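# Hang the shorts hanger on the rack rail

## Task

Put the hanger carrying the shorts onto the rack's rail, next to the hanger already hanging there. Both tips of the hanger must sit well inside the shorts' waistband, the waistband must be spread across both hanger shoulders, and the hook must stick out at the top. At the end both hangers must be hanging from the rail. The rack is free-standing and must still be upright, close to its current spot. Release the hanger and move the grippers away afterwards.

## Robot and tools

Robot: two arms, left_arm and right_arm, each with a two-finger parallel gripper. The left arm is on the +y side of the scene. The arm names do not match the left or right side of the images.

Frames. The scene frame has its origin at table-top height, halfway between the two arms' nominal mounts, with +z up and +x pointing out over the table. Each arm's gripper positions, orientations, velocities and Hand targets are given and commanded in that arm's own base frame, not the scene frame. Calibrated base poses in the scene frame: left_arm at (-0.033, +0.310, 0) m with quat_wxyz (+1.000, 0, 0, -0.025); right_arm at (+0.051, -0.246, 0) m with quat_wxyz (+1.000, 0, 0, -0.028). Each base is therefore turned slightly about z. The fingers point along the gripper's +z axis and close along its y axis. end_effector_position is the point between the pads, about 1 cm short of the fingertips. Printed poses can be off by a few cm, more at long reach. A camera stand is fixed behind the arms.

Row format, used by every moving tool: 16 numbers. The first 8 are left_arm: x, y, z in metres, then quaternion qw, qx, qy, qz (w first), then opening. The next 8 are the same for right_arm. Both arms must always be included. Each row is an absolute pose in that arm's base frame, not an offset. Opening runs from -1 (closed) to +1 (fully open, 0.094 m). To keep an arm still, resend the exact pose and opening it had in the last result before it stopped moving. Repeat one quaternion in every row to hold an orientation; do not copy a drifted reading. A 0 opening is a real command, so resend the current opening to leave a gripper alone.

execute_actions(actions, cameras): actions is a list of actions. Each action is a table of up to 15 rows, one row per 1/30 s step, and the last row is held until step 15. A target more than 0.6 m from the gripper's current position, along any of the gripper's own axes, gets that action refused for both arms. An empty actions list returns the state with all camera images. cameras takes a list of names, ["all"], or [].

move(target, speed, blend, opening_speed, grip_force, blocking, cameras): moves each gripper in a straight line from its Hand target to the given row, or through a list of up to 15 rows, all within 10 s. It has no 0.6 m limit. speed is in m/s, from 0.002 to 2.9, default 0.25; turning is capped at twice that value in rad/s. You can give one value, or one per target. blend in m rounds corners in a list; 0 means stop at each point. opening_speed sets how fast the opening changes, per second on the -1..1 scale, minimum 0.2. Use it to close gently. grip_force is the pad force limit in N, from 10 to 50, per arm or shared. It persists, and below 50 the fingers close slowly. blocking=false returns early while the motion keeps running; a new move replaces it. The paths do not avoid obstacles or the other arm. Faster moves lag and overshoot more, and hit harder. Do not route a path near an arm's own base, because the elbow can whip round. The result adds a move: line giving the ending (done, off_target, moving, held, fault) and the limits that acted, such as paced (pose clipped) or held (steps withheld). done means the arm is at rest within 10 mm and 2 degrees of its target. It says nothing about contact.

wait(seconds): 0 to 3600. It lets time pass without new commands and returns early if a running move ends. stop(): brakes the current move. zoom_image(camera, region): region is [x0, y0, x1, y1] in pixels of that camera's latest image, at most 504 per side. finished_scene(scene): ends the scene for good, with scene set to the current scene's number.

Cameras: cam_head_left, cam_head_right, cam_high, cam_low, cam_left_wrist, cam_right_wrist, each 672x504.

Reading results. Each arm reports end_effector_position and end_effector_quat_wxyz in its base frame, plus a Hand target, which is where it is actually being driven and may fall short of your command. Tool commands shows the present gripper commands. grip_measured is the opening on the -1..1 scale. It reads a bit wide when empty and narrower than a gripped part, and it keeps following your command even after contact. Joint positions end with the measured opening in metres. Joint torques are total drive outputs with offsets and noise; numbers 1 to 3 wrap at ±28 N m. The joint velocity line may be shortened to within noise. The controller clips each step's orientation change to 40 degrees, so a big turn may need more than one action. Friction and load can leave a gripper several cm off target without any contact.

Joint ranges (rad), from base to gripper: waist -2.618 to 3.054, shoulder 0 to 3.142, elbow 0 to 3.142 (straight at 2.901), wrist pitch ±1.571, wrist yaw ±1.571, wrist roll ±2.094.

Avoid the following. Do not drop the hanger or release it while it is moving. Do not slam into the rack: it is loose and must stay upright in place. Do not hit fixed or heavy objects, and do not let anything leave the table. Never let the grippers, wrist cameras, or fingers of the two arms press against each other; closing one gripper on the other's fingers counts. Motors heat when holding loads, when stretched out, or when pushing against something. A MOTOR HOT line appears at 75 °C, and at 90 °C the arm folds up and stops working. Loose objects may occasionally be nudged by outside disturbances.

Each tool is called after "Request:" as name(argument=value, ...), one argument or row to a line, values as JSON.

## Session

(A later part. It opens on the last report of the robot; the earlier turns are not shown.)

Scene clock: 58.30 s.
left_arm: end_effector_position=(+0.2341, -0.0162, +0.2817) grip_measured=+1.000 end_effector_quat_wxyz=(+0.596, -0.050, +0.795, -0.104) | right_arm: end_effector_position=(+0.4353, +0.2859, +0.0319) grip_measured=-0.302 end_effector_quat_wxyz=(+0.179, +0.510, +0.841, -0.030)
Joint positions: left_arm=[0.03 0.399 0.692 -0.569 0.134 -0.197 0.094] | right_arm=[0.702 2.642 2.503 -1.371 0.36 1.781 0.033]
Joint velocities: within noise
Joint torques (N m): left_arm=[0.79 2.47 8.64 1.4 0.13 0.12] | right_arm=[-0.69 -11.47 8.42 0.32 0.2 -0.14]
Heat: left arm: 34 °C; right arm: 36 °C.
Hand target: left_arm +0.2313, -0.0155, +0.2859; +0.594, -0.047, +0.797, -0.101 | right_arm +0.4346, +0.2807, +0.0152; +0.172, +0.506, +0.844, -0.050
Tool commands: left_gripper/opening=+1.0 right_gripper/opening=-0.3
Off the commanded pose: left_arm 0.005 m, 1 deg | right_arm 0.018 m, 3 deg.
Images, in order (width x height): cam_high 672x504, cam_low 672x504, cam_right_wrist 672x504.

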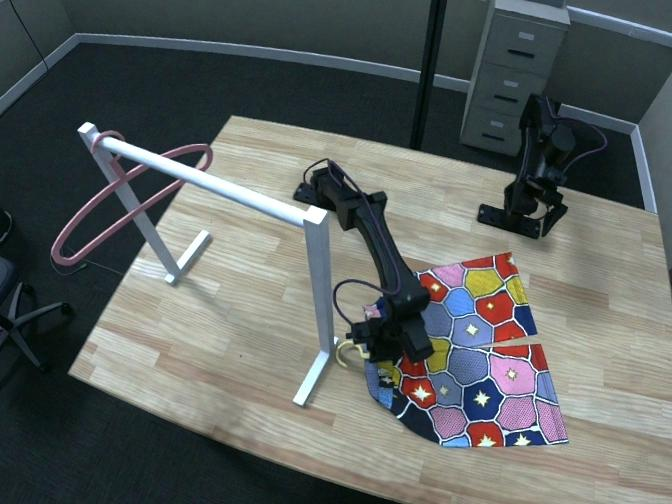

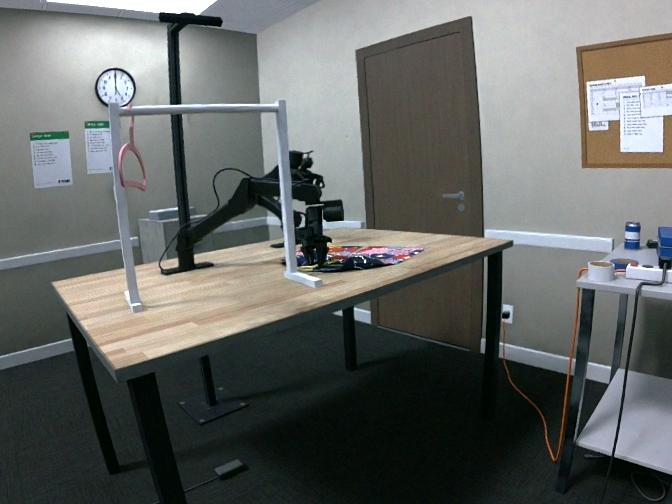

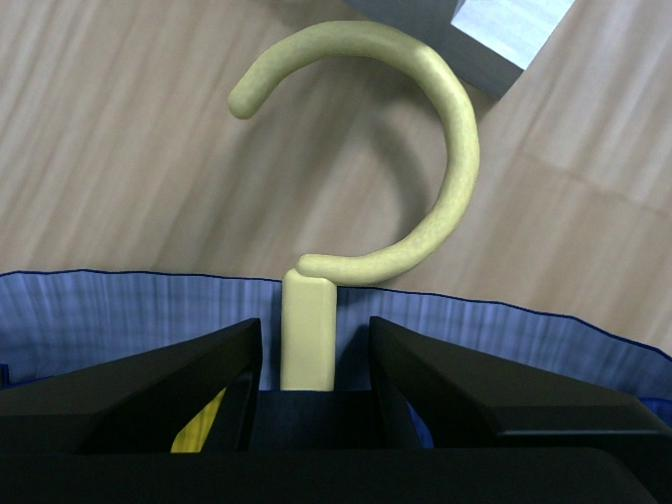

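Request:
move(
  target=[0.2312, -0.0155, 0.2859, 0.594, -0.047, 0.797, -0.101, 1.0, 0.4390, 0.2765, 0.0140, 0.1713, 0.5058, 0.8439, -0.0510, -0.3],
  speed=0.06,
  cameras=["cam_right_wrist", "cam_low"],
)

Request:
zoom_image(
  camera="cam_low",
  region=[290, 235, 340, 280],
)

Scene clock: 59.90 s.
left_arm: end_effector_position=(+0.2341, -0.0162, +0.2817) grip_measured=+1.000 end_effector_quat_wxyz=(+0.596, -0.050, +0.795, -0.104) | right_arm: end_effector_position=(+0.4386, +0.2807, +0.0317) grip_measured=-0.302 end_effector_quat_wxyz=(+0.178, +0.511, +0.841, -0.031)
Joint positions: left_arm=[0.03 0.399 0.692 -0.569 0.134 -0.197 0.094] | right_arm=[0.689 2.642 2.503 -1.371 0.358 1.77 0.033]
Joint torques (N m): left_arm=[0.94 2.63 8.55 1.38 0.1 0.12] | right_arm=[-0.5 -11.67 7.99 0.34 0.21 -0.16]
Heat: left arm: 34 °C; right arm: 36 °C.
Hand target: left_arm +0.2313, -0.0155, +0.2859; +0.594, -0.047, +0.797, -0.101 | right_arm +0.4385, +0.2761, +0.0142; +0.172, +0.506, +0.844, -0.050
Off the commanded pose: left_arm 0.005 m, 1 deg | right_arm 0.018 m, 2 deg.
move: off_target (right_arm)
Images, in order (width x height): cam_low 672x504, cam_right_wrist 672x504.

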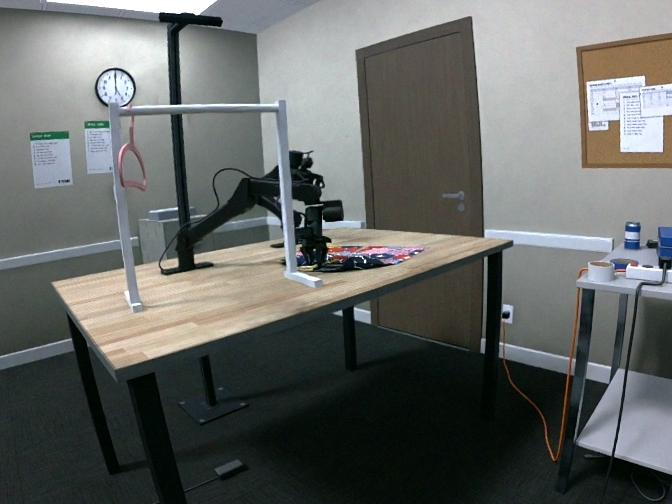

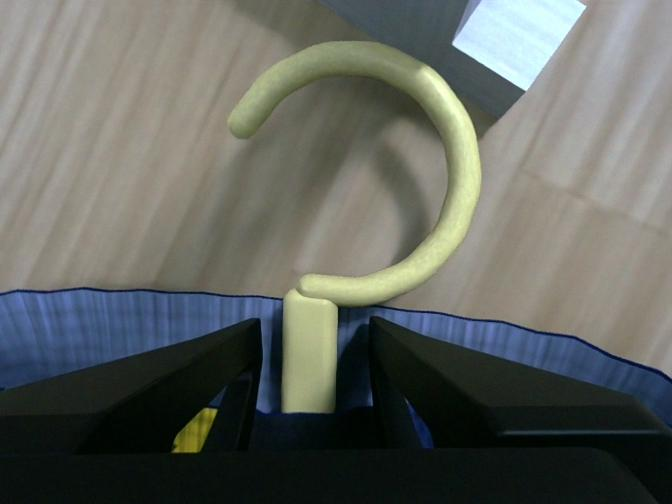

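Scaled by 10.080 from the camera's image (finer frame: 960x720).

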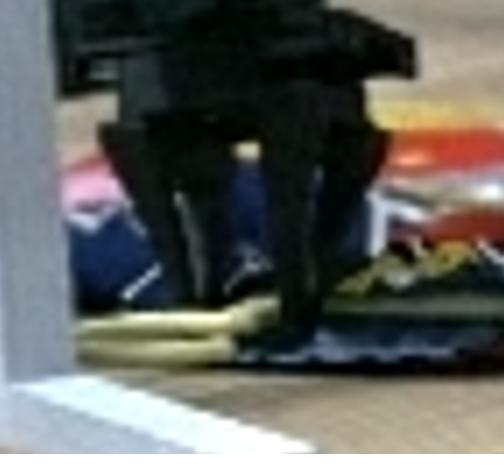

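Request:
move(
  target=[0.2312, -0.0155, 0.2859, 0.594, -0.047, 0.797, -0.101, 1.0, 0.4390, 0.2765, 0.0140, 0.1713, 0.5058, 0.8439, -0.0510, -0.9],
  speed=0.06,
  grip_force=40,
  opening_speed=0.6,
  cameras=["cam_right_wrist", "cam_low"],
)

Request:
zoom_image(
  camera="cam_right_wrist",
  region=[180, 220, 480, 460],
)

Request:
zoom_image(
  camera="cam_low",
  region=[290, 235, 340, 280],
)

Scene clock: 61.47 s.
left_arm: end_effector_position=(+0.2341, -0.0162, +0.2817) grip_measured=+1.000 end_effector_quat_wxyz=(+0.596, -0.050, +0.795, -0.104) | right_arm: end_effector_position=(+0.4385, +0.2808, +0.0317) grip_measured=-0.710 end_effector_quat_wxyz=(+0.178, +0.511, +0.841, -0.031)
Joint positions: left_arm=[0.03 0.399 0.692 -0.569 0.134 -0.197 0.094] | right_arm=[0.689 2.642 2.503 -1.371 0.358 1.77 0.014]
Joint torques (N m): left_arm=[0.9 2.5 8.68 1.37 0.1 0.13] | right_arm=[-0.5 -11.73 8.05 0.38 0.22 -0.18]
Heat: left arm: 34 °C; right arm: 37 °C.
Hand target: left_arm +0.2313, -0.0155, +0.2859; +0.594, -0.047, +0.797, -0.101 | right_arm +0.4385, +0.2761, +0.0142; +0.171, +0.506, +0.844, -0.050
Off the commanded pose: left_arm 0.005 m, 1 deg | right_arm 0.018 m, 2 deg.
grip_force (N): 40, 40
move: off_target (right_arm)
Images, in order (width x height): cam_low 672x504, cam_right_wrist 672x504.

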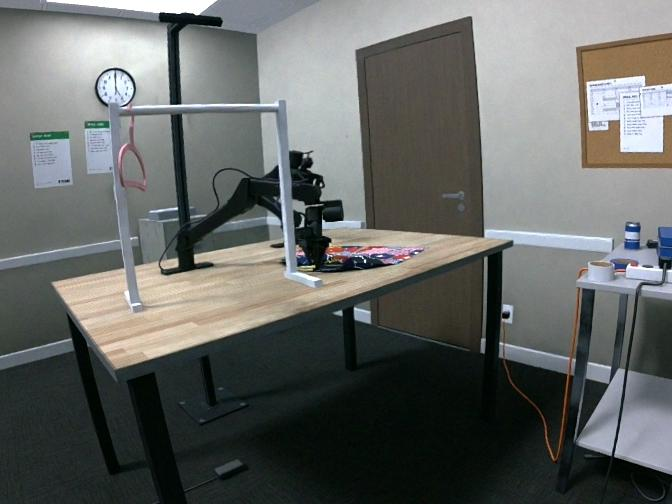

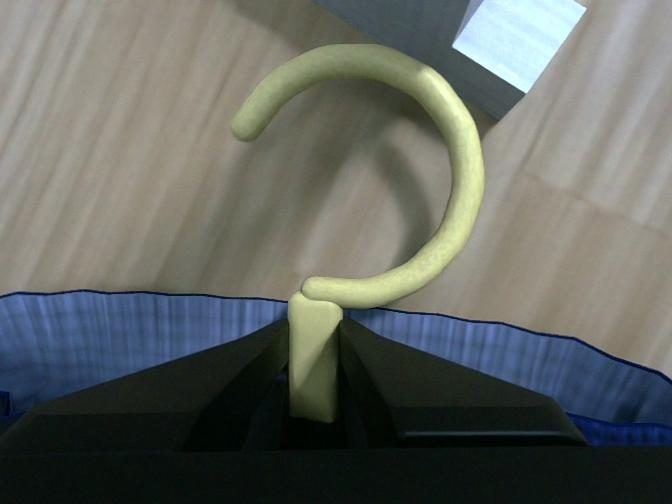

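Scaled by 1.680 from the camera's image (finer frame: 960x720).

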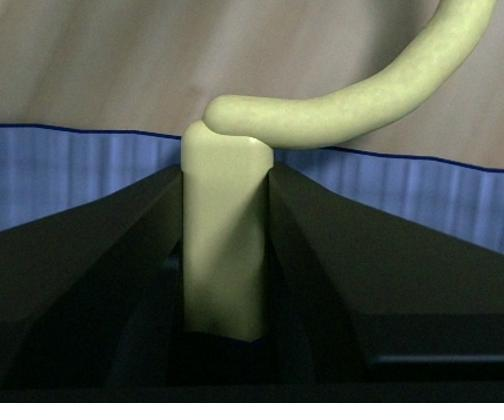

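Scaled by 10.080 from the camera's image (finer frame: 960x720).

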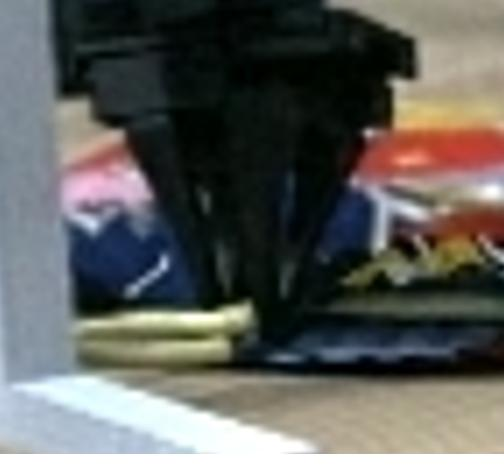

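Request:
move(
  target=[0.2312, -0.0155, 0.2859, 0.594, -0.047, 0.797, -0.101, 1.0, 0.4370, 0.2810, 0.0420, 0.2846, 0.4870, 0.8241, -0.0524, -0.9],
  speed=0.1,
  grip_force=50,
  cameras=["cam_right_wrist", "cam_high", "cam_low", "cam_head_left"],
)

Request:
zoom_image(
  camera="cam_high",
  region=[290, 290, 450, 450],
)

Scene clock: 81.13 s.
left_arm: end_effector_position=(+0.2341, -0.0162, +0.2817) grip_measured=+1.000 end_effector_quat_wxyz=(+0.596, -0.050, +0.795, -0.104) | right_arm: end_effector_position=(+0.4435, +0.2870, +0.0391) grip_measured=-0.723 end_effector_quat_wxyz=(+0.275, +0.498, +0.822, -0.035)
Joint positions: left_arm=[0.03 0.399 0.692 -0.569 0.134 -0.197 0.094] | right_arm=[0.753 2.611 2.408 -1.277 0.555 1.816 0.013]
Joint torques (N m): left_arm=[0.87 2.62 8.69 1.39 0.1 0.12] | right_arm=[0.66 -16.62 3.95 0.34 0.62 -0.07]
Heat: left arm: 35 °C; right arm: 43 °C.
Hand target: left_arm +0.2313, -0.0155, +0.2859; +0.594, -0.047, +0.797, -0.101 | right_arm +0.4373, +0.2811, +0.0420; +0.284, +0.487, +0.824, -0.053
Off the commanded pose: left_arm 0.005 m, 1 deg | right_arm 0.009 m, 3 deg.
move: off_target (right_arm)
Images, in order (width x height): cam_head_left 672x504, cam_high 672x504, cam_low 672x504, cam_right_wrist 672x504.

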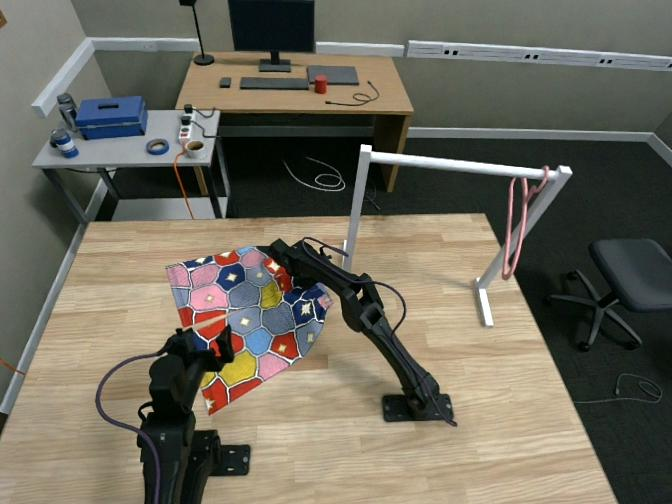

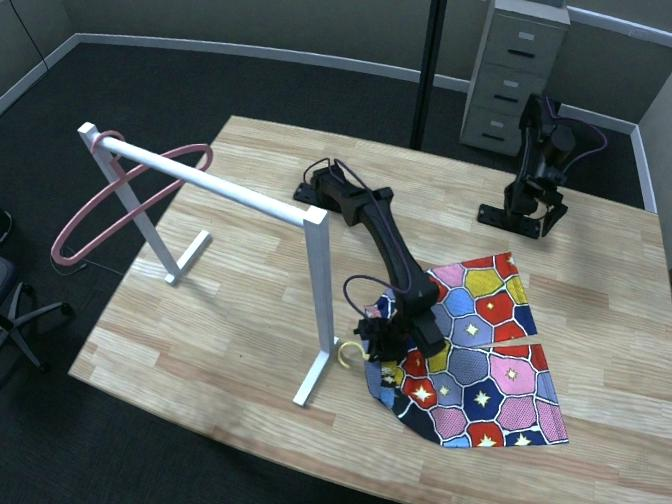

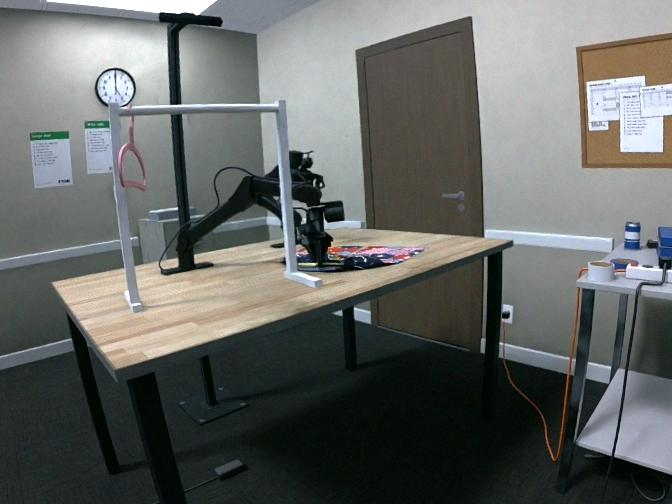

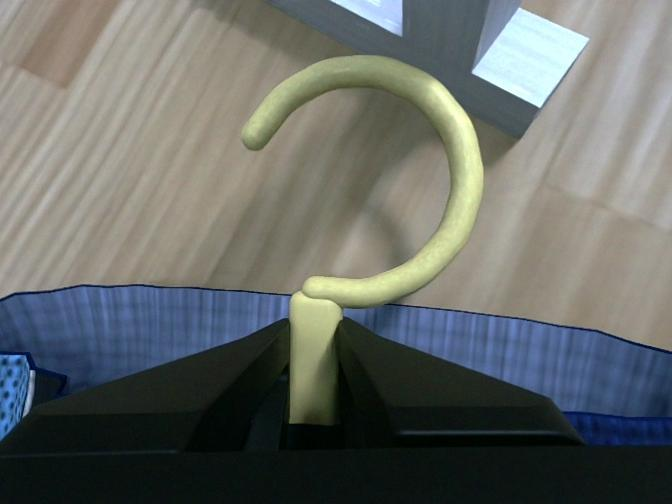

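Scaled by 3.150 from the camera's image (finer frame: 960x720).

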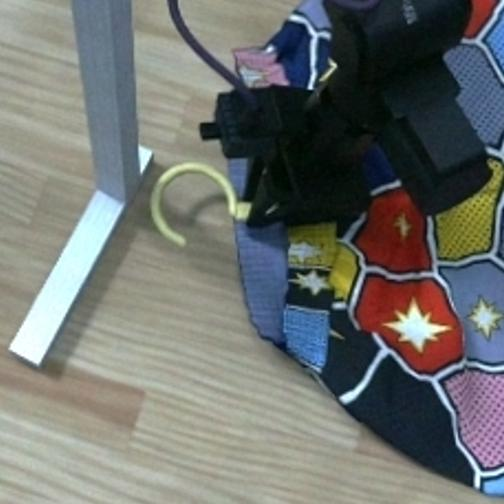

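Request:
execute_actions(
  actions=[],
  cameras=["cam_head_left", "cam_right_wrist", "cam_high"],
)

Scene clock: 89.10 s.
left_arm: end_effector_position=(+0.2341, -0.0162, +0.2817) grip_measured=+1.000 end_effector_quat_wxyz=(+0.596, -0.050, +0.795, -0.104) | right_arm: end_effector_position=(+0.4435, +0.2870, +0.0391) grip_measured=-0.723 end_effector_quat_wxyz=(+0.275, +0.498, +0.822, -0.035)
Joint positions: left_arm=[0.03 0.399 0.692 -0.569 0.134 -0.197 0.094] | right_arm=[0.753 2.611 2.408 -1.277 0.555 1.816 0.013]
Joint velocities: within noise
Joint torques (N m): left_arm=[0.77 2.51 8.64 1.36 0.09 0.16] | right_arm=[0.73 -16.53 4.04 0.33 0.63 -0.01]
Heat: left arm: 35 °C; right arm: 42 °C.
Hand target: left_arm +0.2313, -0.0155, +0.2859; +0.594, -0.047, +0.797, -0.101 | right_arm +0.4373, +0.2811, +0.0420; +0.284, +0.487, +0.824, -0.053
Tool commands: left_gripper/opening=+1.0 right_gripper/opening=-0.9
Off the commanded pose: left_arm 0.005 m, 1 deg | right_arm 0.009 m, 3 deg.
Images, in order (width x height): cam_head_left 672x504, cam_high 672x504, cam_right_wrist 672x504.

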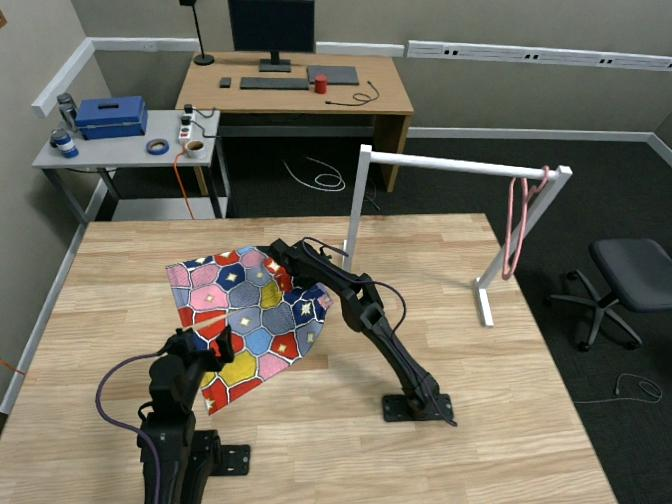

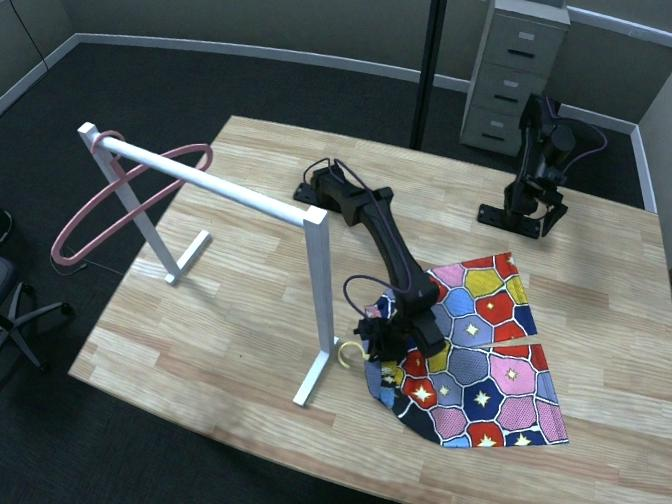

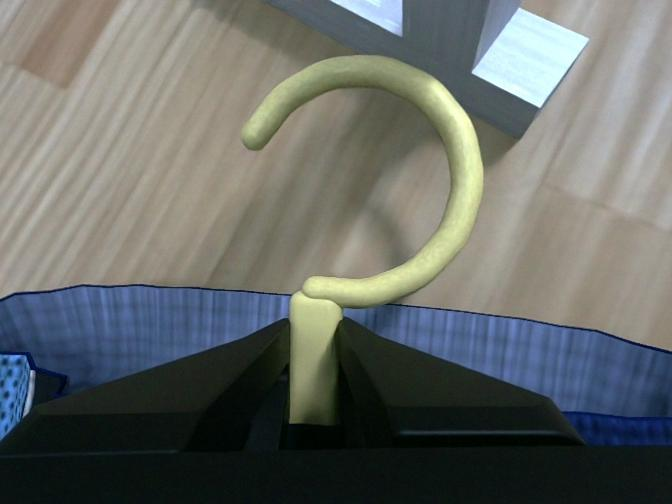

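Request:
move(
  target=[0.2312,-0.0155,0.2859,0.594,-0.047,0.797,-0.101,1.0, 0.3800,0.2880,0.0650,0.3208,0.4339,0.8378,-0.0831,-0.9],
  speed=0.12,
  cameras=["cam_head_left", "cam_right_wrist", "cam_high"],
)

Scene clock: 92.17 s.
left_arm: end_effector_position=(+0.2341, -0.0162, +0.2817) grip_measured=+1.000 end_effector_quat_wxyz=(+0.596, -0.050, +0.795, -0.104) | right_arm: end_effector_position=(+0.3883, +0.2976, +0.0567) grip_measured=-0.724 end_effector_quat_wxyz=(+0.315, +0.448, +0.835, -0.063)
Joint positions: left_arm=[0.03 0.399 0.692 -0.569 0.134 -0.197 0.094] | right_arm=[0.878 2.46 2.161 -1.271 0.654 1.862 0.013]
Joint torques (N m): left_arm=[0.98 2.62 8.58 1.38 0.09 0.13] | right_arm=[0.49 -16.55 4.1 -0.04 0.59 -0.11]
Heat: left arm: 35 °C; right arm: 42 °C.
Hand target: left_arm +0.2313, -0.0155, +0.2859; +0.594, -0.047, +0.797, -0.101 | right_arm +0.3806, +0.2883, +0.0648; +0.321, +0.434, +0.838, -0.083
Off the commanded pose: left_arm 0.005 m, 1 deg | right_arm 0.015 m, 3 deg.
move: off_target (right_arm)
Images, in order (width x height): cam_head_left 672x504, cam_high 672x504, cam_right_wrist 672x504.

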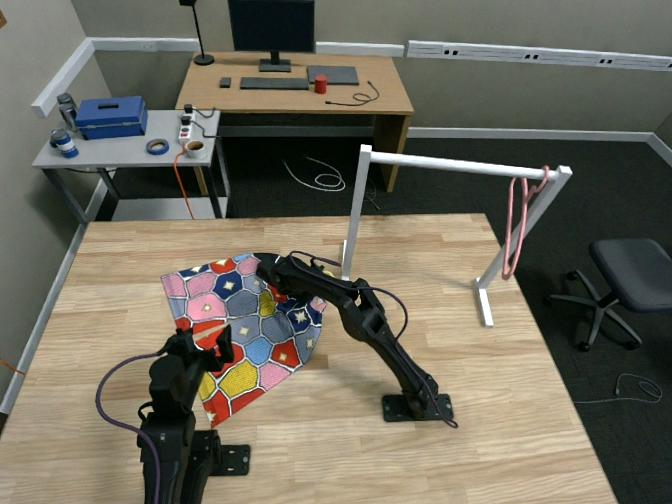

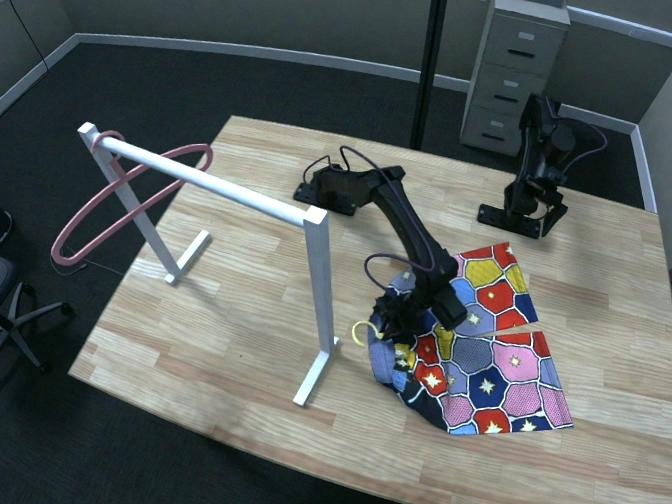

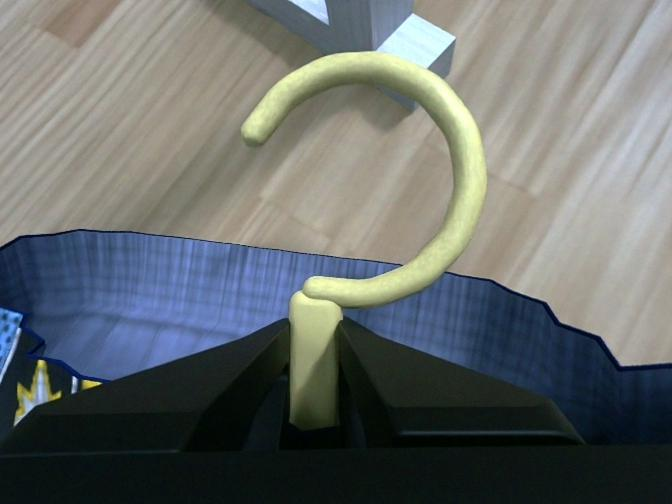

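Request:
move(
  target=[0.2312,-0.0155,0.2859,0.594,-0.047,0.797,-0.101,1.0, 0.3380,0.2750,0.1080,0.4145,0.2926,0.8498,-0.1427,-0.9],
  speed=0.12,
  cameras=["cam_head_left", "cam_right_wrist", "cam_high"],
)

Scene clock: 95.30 s.
left_arm: end_effector_position=(+0.2341, -0.0162, +0.2817) grip_measured=+1.000 end_effector_quat_wxyz=(+0.596, -0.050, +0.795, -0.104) | right_arm: end_effector_position=(+0.3442, +0.2821, +0.0944) grip_measured=-0.724 end_effector_quat_wxyz=(+0.409, +0.317, +0.846, -0.128)
Joint positions: left_arm=[0.03 0.399 0.692 -0.569 0.134 -0.197 0.094] | right_arm=[1.002 2.296 1.904 -1.294 0.881 1.773 0.013]
Joint torques (N m): left_arm=[0.8 2.54 8.62 1.38 0.09 0.18] | right_arm=[0.76 -16.05 4.21 -0.23 0.74 -0.44]
Heat: left arm: 35 °C; right arm: 44 °C.
Hand target: left_arm +0.2313, -0.0155, +0.2859; +0.594, -0.047, +0.797, -0.101 | right_arm +0.3385, +0.2753, +0.1075; +0.414, +0.293, +0.850, -0.143
Off the commanded pose: left_arm 0.005 m, 1 deg | right_arm 0.017 m, 3 deg.
move: off_target (right_arm)
Images, in order (width x height): cam_head_left 672x504, cam_high 672x504, cam_right_wrist 672x504.

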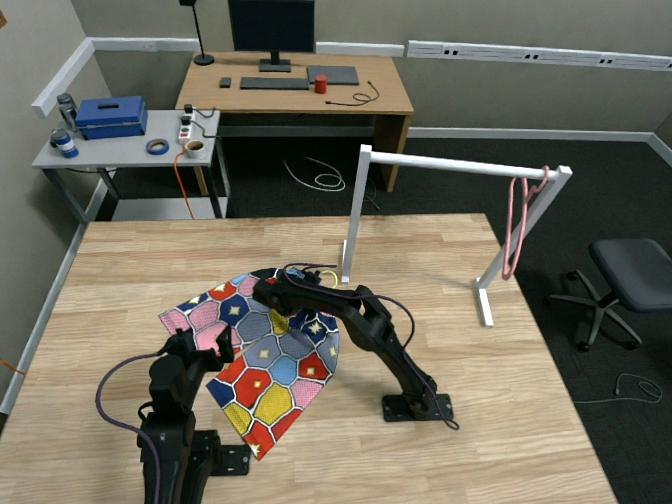

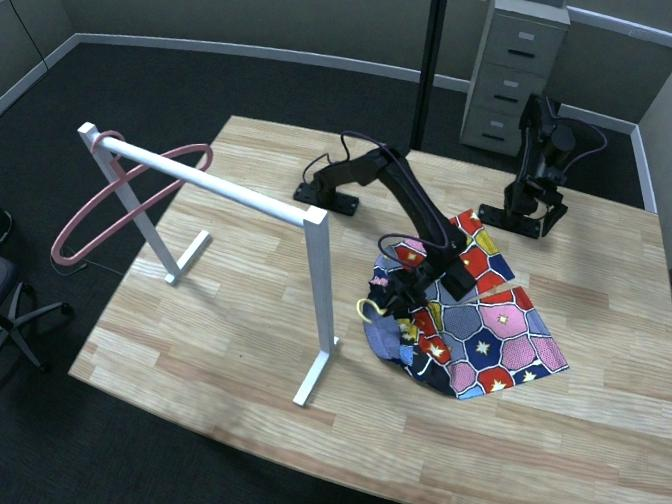

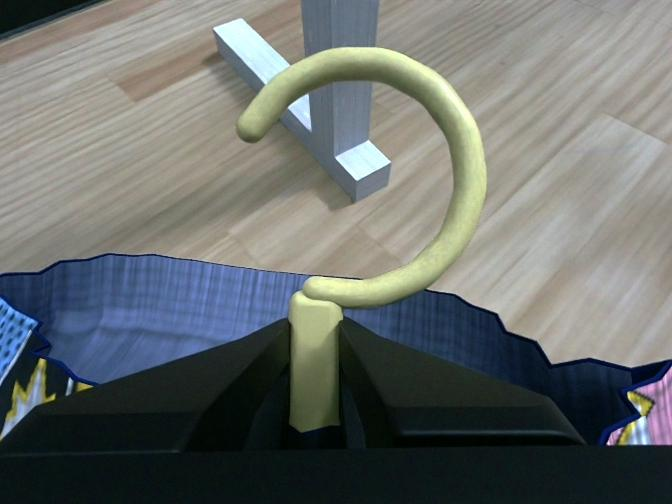

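Request:
move(
  target=[0.2312,-0.0155,0.2859,0.594,-0.047,0.797,-0.101,1.0, 0.3190,0.2550,0.1820,0.5649,0.1423,0.8067,-0.0996,-0.9],
  speed=0.12,
  cameras=["cam_head_left", "cam_right_wrist", "cam_high"],
)

Scene clock: 98.70 s.
left_arm: end_effector_position=(+0.2341, -0.0162, +0.2817) grip_measured=+1.000 end_effector_quat_wxyz=(+0.596, -0.050, +0.795, -0.104) | right_arm: end_effector_position=(+0.3221, +0.2594, +0.1655) grip_measured=-0.724 end_effector_quat_wxyz=(+0.550, +0.142, +0.817, -0.105)
Joint positions: left_arm=[0.03 0.399 0.692 -0.569 0.134 -0.197 0.094] | right_arm=[1.089 1.866 1.341 -0.754 1.17 1.239 0.013]
Joint torques (N m): left_arm=[0.75 2.63 8.76 1.35 0.11 0.12] | right_arm=[0.55 -13.29 5.19 0.92 0.87 -0.14]
Heat: left arm: 35 °C; right arm: 44 °C.
Hand target: left_arm +0.2313, -0.0155, +0.2859; +0.594, -0.047, +0.797, -0.101 | right_arm +0.3191, +0.2549, +0.1815; +0.564, +0.143, +0.807, -0.101
Off the commanded pose: left_arm 0.005 m, 1 deg | right_arm 0.017 m, 2 deg.
move: off_target (right_arm)
Images, in order (width x height): cam_head_left 672x504, cam_high 672x504, cam_right_wrist 672x504.

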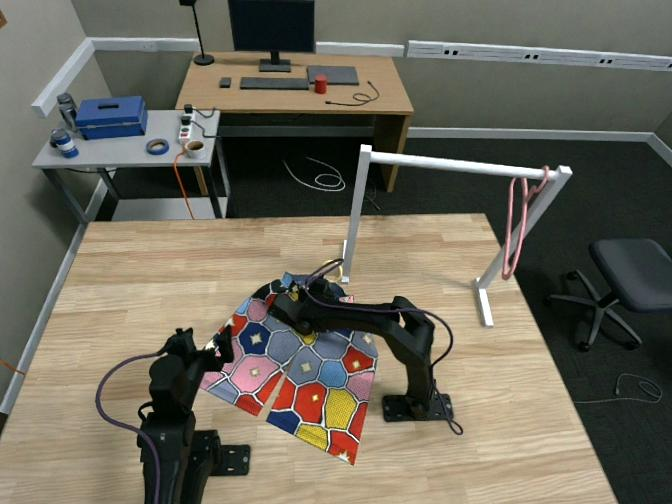

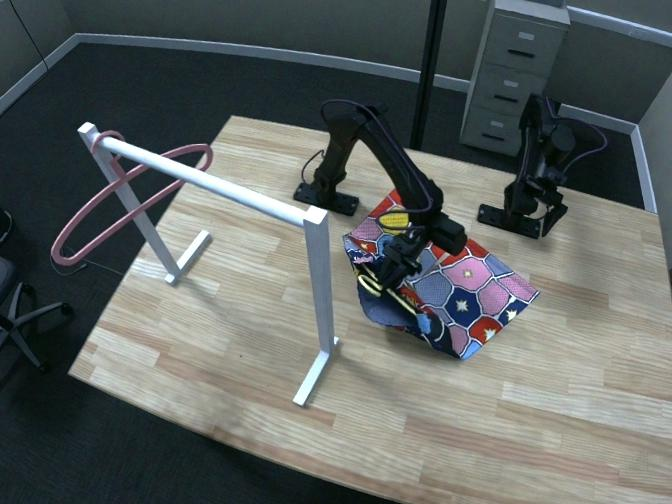

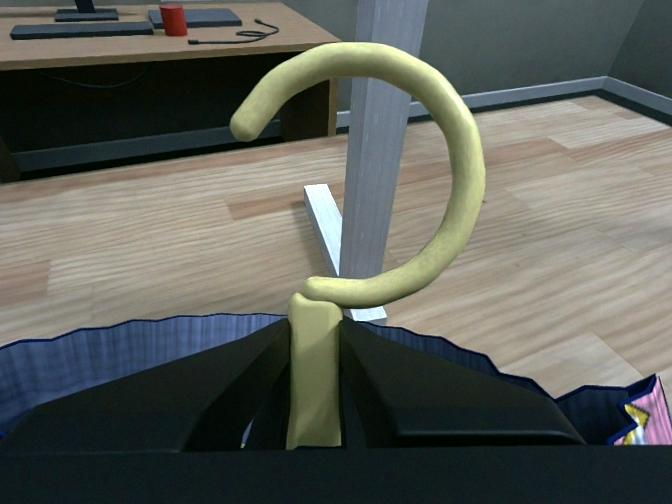

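Request:
zoom_image(
  camera="cam_high",
  region=[320, 200, 560, 380],
)

Request:
zoom_image(
  camera="cam_head_left",
  region=[190, 240, 400, 400],
)

Scaled by 2.100 from the camera's image (finer frame: 960x720).

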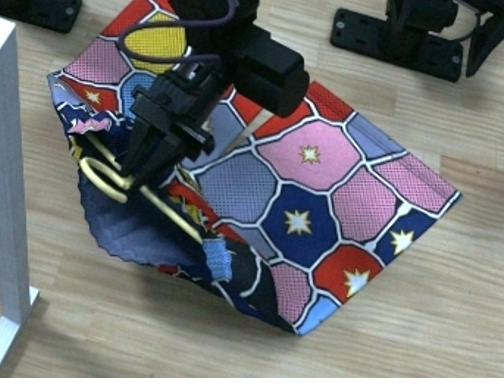

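Scaled by 2.400 from the camera's image (finer frame: 960x720).

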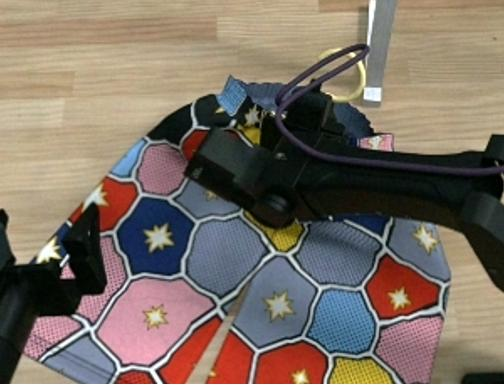

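Request:
move(
  target=[0.2312,-0.0155,0.2859,0.594,-0.047,0.797,-0.101,1.0, 0.3170,0.2350,0.2960,0.6739,0.0514,0.7355,-0.0471,-0.9],
  speed=0.13,
  cameras=["cam_head_left", "cam_right_wrist", "cam_high"],
)

Scene clock: 102.10 s.
left_arm: end_effector_position=(+0.2341, -0.0162, +0.2817) grip_measured=+1.000 end_effector_quat_wxyz=(+0.596, -0.050, +0.795, -0.104) | right_arm: end_effector_position=(+0.3187, +0.2448, +0.2852) grip_measured=-0.724 end_effector_quat_wxyz=(+0.667, +0.039, +0.742, -0.054)
Joint positions: left_arm=[0.03 0.399 0.692 -0.569 0.134 -0.197 0.094] | right_arm=[1.084 1.458 0.992 0.173 1.204 0.247 0.013]
Joint torques (N m): left_arm=[0.88 2.56 8.65 1.4 0.12 0.15] | right_arm=[-0.69 -9.63 6.05 2 0.2 -0.18]
Heat: left arm: 36 °C; right arm: 45 °C.
Hand target: left_arm +0.2313, -0.0155, +0.2859; +0.594, -0.047, +0.797, -0.101 | right_arm +0.3171, +0.2350, +0.2957; +0.673, +0.052, +0.736, -0.047
Off the commanded pose: left_arm 0.005 m, 1 deg | right_arm 0.015 m, 2 deg.
move: off_target (right_arm)
Images, in order (width x height): cam_head_left 672x504, cam_high 672x504, cam_right_wrist 672x504.

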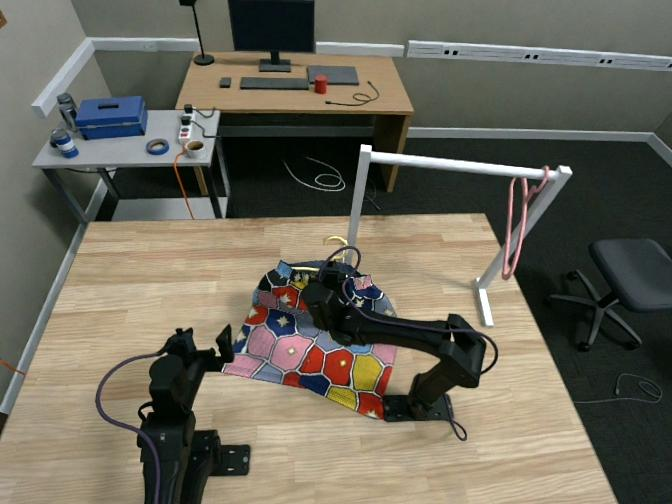

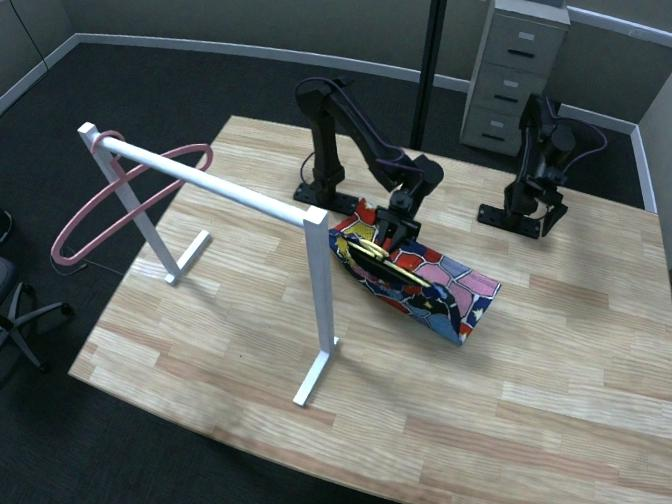

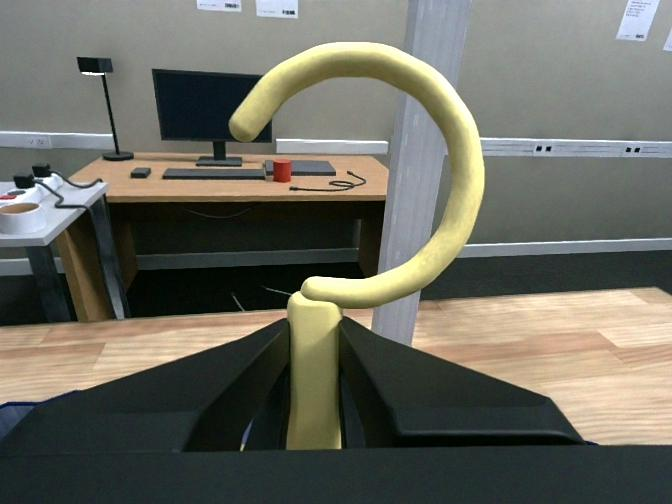

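Request:
zoom_image(
  camera="cam_high",
  region=[310, 180, 530, 350],
)

Request:
zoom_image(
  camera="cam_head_left",
  region=[210, 220, 420, 420],
)

Scaled by 2.291 from the camera's image (finer frame: 960x720).

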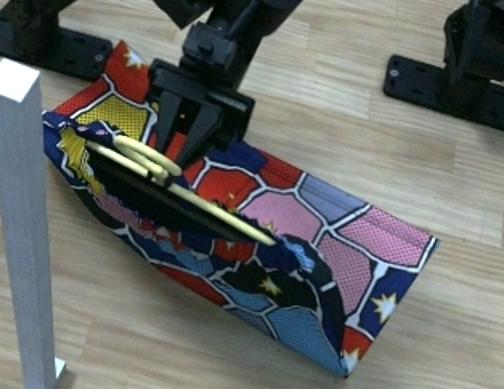

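Scaled by 2.400 from the camera's image (finer frame: 960x720).

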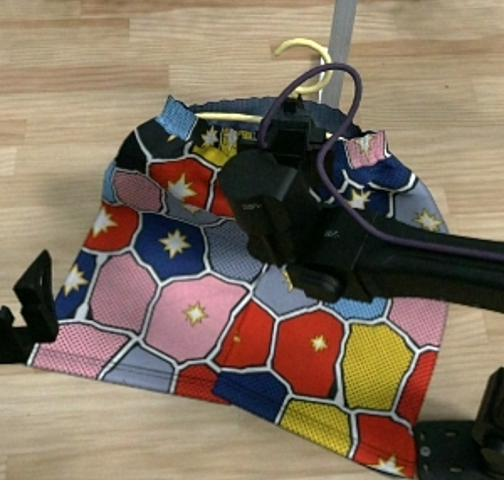

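Request:
move(
  target=[0.2312,-0.0155,0.2859,0.594,-0.047,0.797,-0.101,1.0, 0.3180,0.2020,0.4310,0.7547,0.0,0.6561,0.0,-0.9],
  speed=0.14,
  cameras=["cam_head_left", "cam_right_wrist", "cam_high"],
)

Scene clock: 105.33 s.
left_arm: end_effector_position=(+0.2341, -0.0162, +0.2817) grip_measured=+1.000 end_effector_quat_wxyz=(+0.596, -0.050, +0.795, -0.104) | right_arm: end_effector_position=(+0.3205, +0.2091, +0.4022) grip_measured=-0.724 end_effector_quat_wxyz=(+0.738, -0.021, +0.674, -0.020)
Joint positions: left_arm=[0.03 0.399 0.692 -0.569 0.134 -0.197 0.094] | right_arm=[0.972 1.222 1.014 0.367 0.962 -0.189 0.013]
Joint torques (N m): left_arm=[0.81 2.58 8.73 1.4 0.11 0.13] | right_arm=[-0.79 -6 10.69 2.14 -0.2 -0.16]
Heat: left arm: 36 °C; right arm: 44 °C.
Hand target: left_arm +0.2313, -0.0155, +0.2859; +0.594, -0.047, +0.797, -0.101 | right_arm +0.3169, +0.2010, +0.4303; +0.755, +0.000, +0.656, +0.000
Off the commanded pose: left_arm 0.005 m, 1 deg | right_arm 0.030 m, 4 deg.
move: off_target (right_arm)
Images, in order (width x height): cam_head_left 672x504, cam_high 672x504, cam_right_wrist 672x504.

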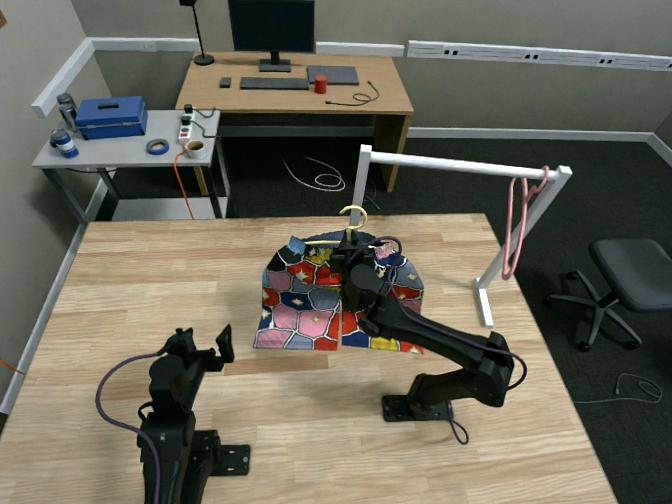

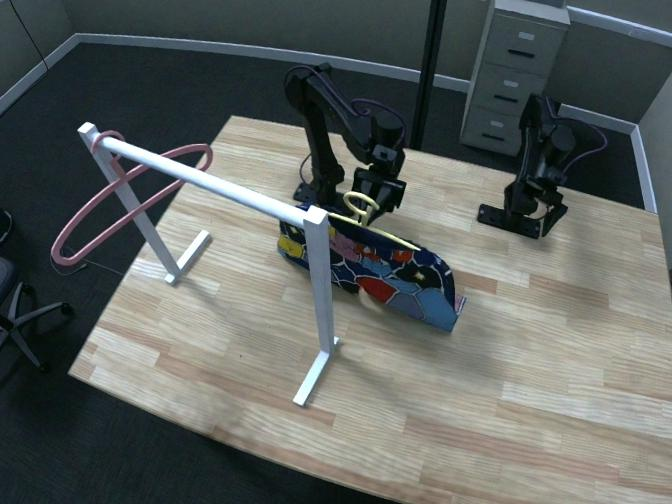

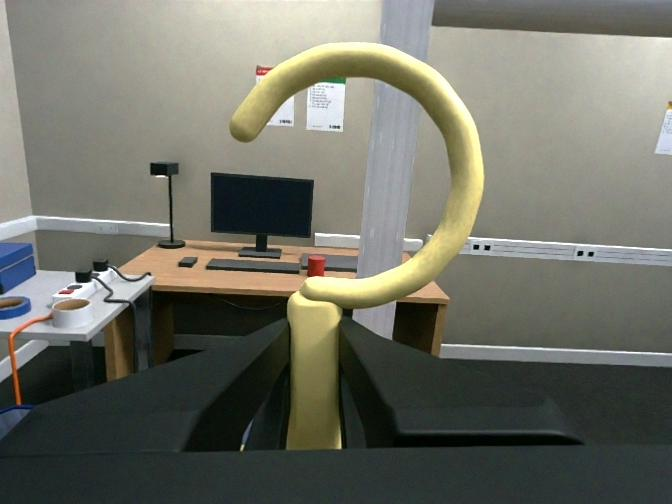

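Request:
zoom_image(
  camera="cam_right_wrist",
  region=[330, 0, 672, 256],
)

Request:
zoom_image(
  camera="cam_head_left",
  region=[320, 130, 600, 340],
)

Scaled by 1.474 from the camera's image (finer frame: 960x720).

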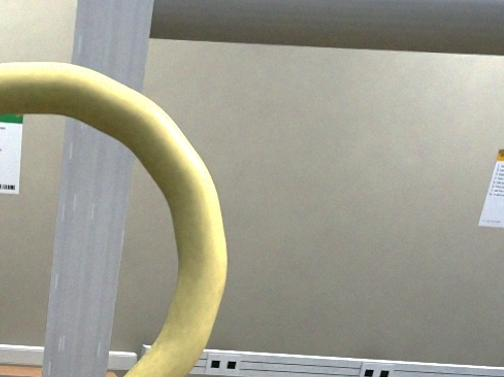

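Scaled by 1.800 from the camera's image (finer frame: 960x720).

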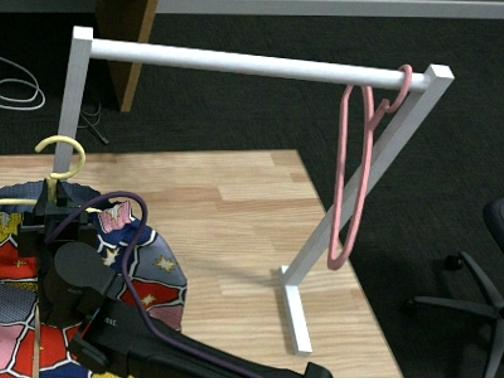

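Request:
move(
  target=[
    [0.2312,-0.0155,0.2859,0.594,-0.047,0.797,-0.101,1.0, 0.3100,0.0450,0.4950,0.7752,0.0717,0.6253,-0.0540,-0.9],
  ],
  speed=0.15,
  cameras=["cam_head_left", "cam_right_wrist", "cam_high"],
)

Scene clock: 114.73 s.
left_arm: end_effector_position=(+0.2341, -0.0162, +0.2817) grip_measured=+1.000 end_effector_quat_wxyz=(+0.596, -0.050, +0.795, -0.104) | right_arm: end_effector_position=(+0.3190, +0.0513, +0.4688) grip_measured=-0.724 end_effector_quat_wxyz=(+0.755, +0.053, +0.649, -0.073)
Joint positions: left_arm=[0.03 0.399 0.692 -0.569 0.134 -0.197 0.094] | right_arm=[0.518 0.937 1.089 0.045 0.687 -0.141 0.013]
Joint torques (N m): left_arm=[0.75 2.56 8.64 1.34 0.13 0.12] | right_arm=[-0.62 -2.43 10.32 2.24 -0.14 0.21]
Heat: left arm: 36 °C; right arm: 42 °C.
Hand target: left_arm +0.2313, -0.0155, +0.2859; +0.594, -0.047, +0.797, -0.101 | right_arm +0.3089, +0.0447, +0.4942; +0.775, +0.071, +0.625, -0.054
Off the commanded pose: left_arm 0.005 m, 1 deg | right_arm 0.028 m, 5 deg.
move: off_target (right_arm)
Images, in order (width x height): cam_head_left 672x504, cam_high 672x504, cam_right_wrist 672x504.

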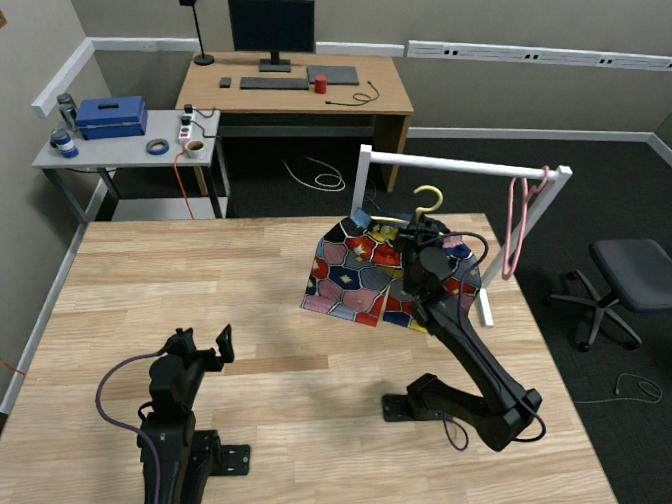

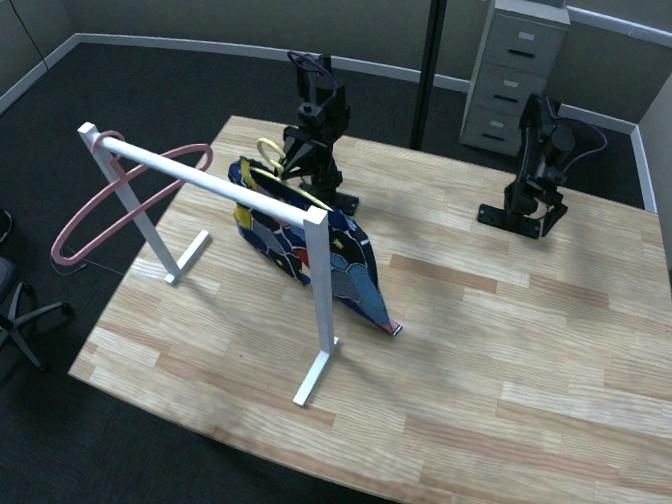

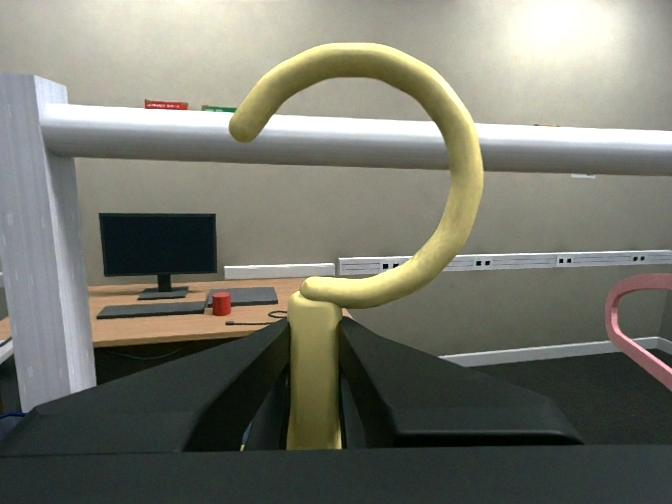

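Request:
zoom_image(
  camera="cam_right_wrist",
  region=[0, 60, 240, 240],
)

Request:
zoom_image(
  camera="cam_right_wrist",
  region=[432, 60, 672, 240],
)

Scaled by 2.100 from the camera's image (finer frame: 960x720).

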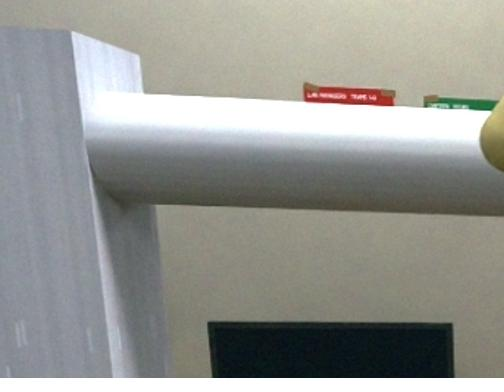

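Scaled by 2.100 from the camera's image (finer frame: 960x720).

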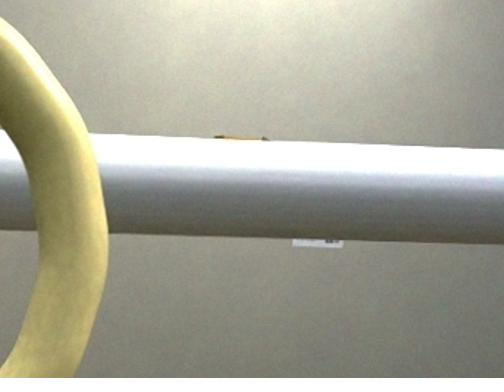

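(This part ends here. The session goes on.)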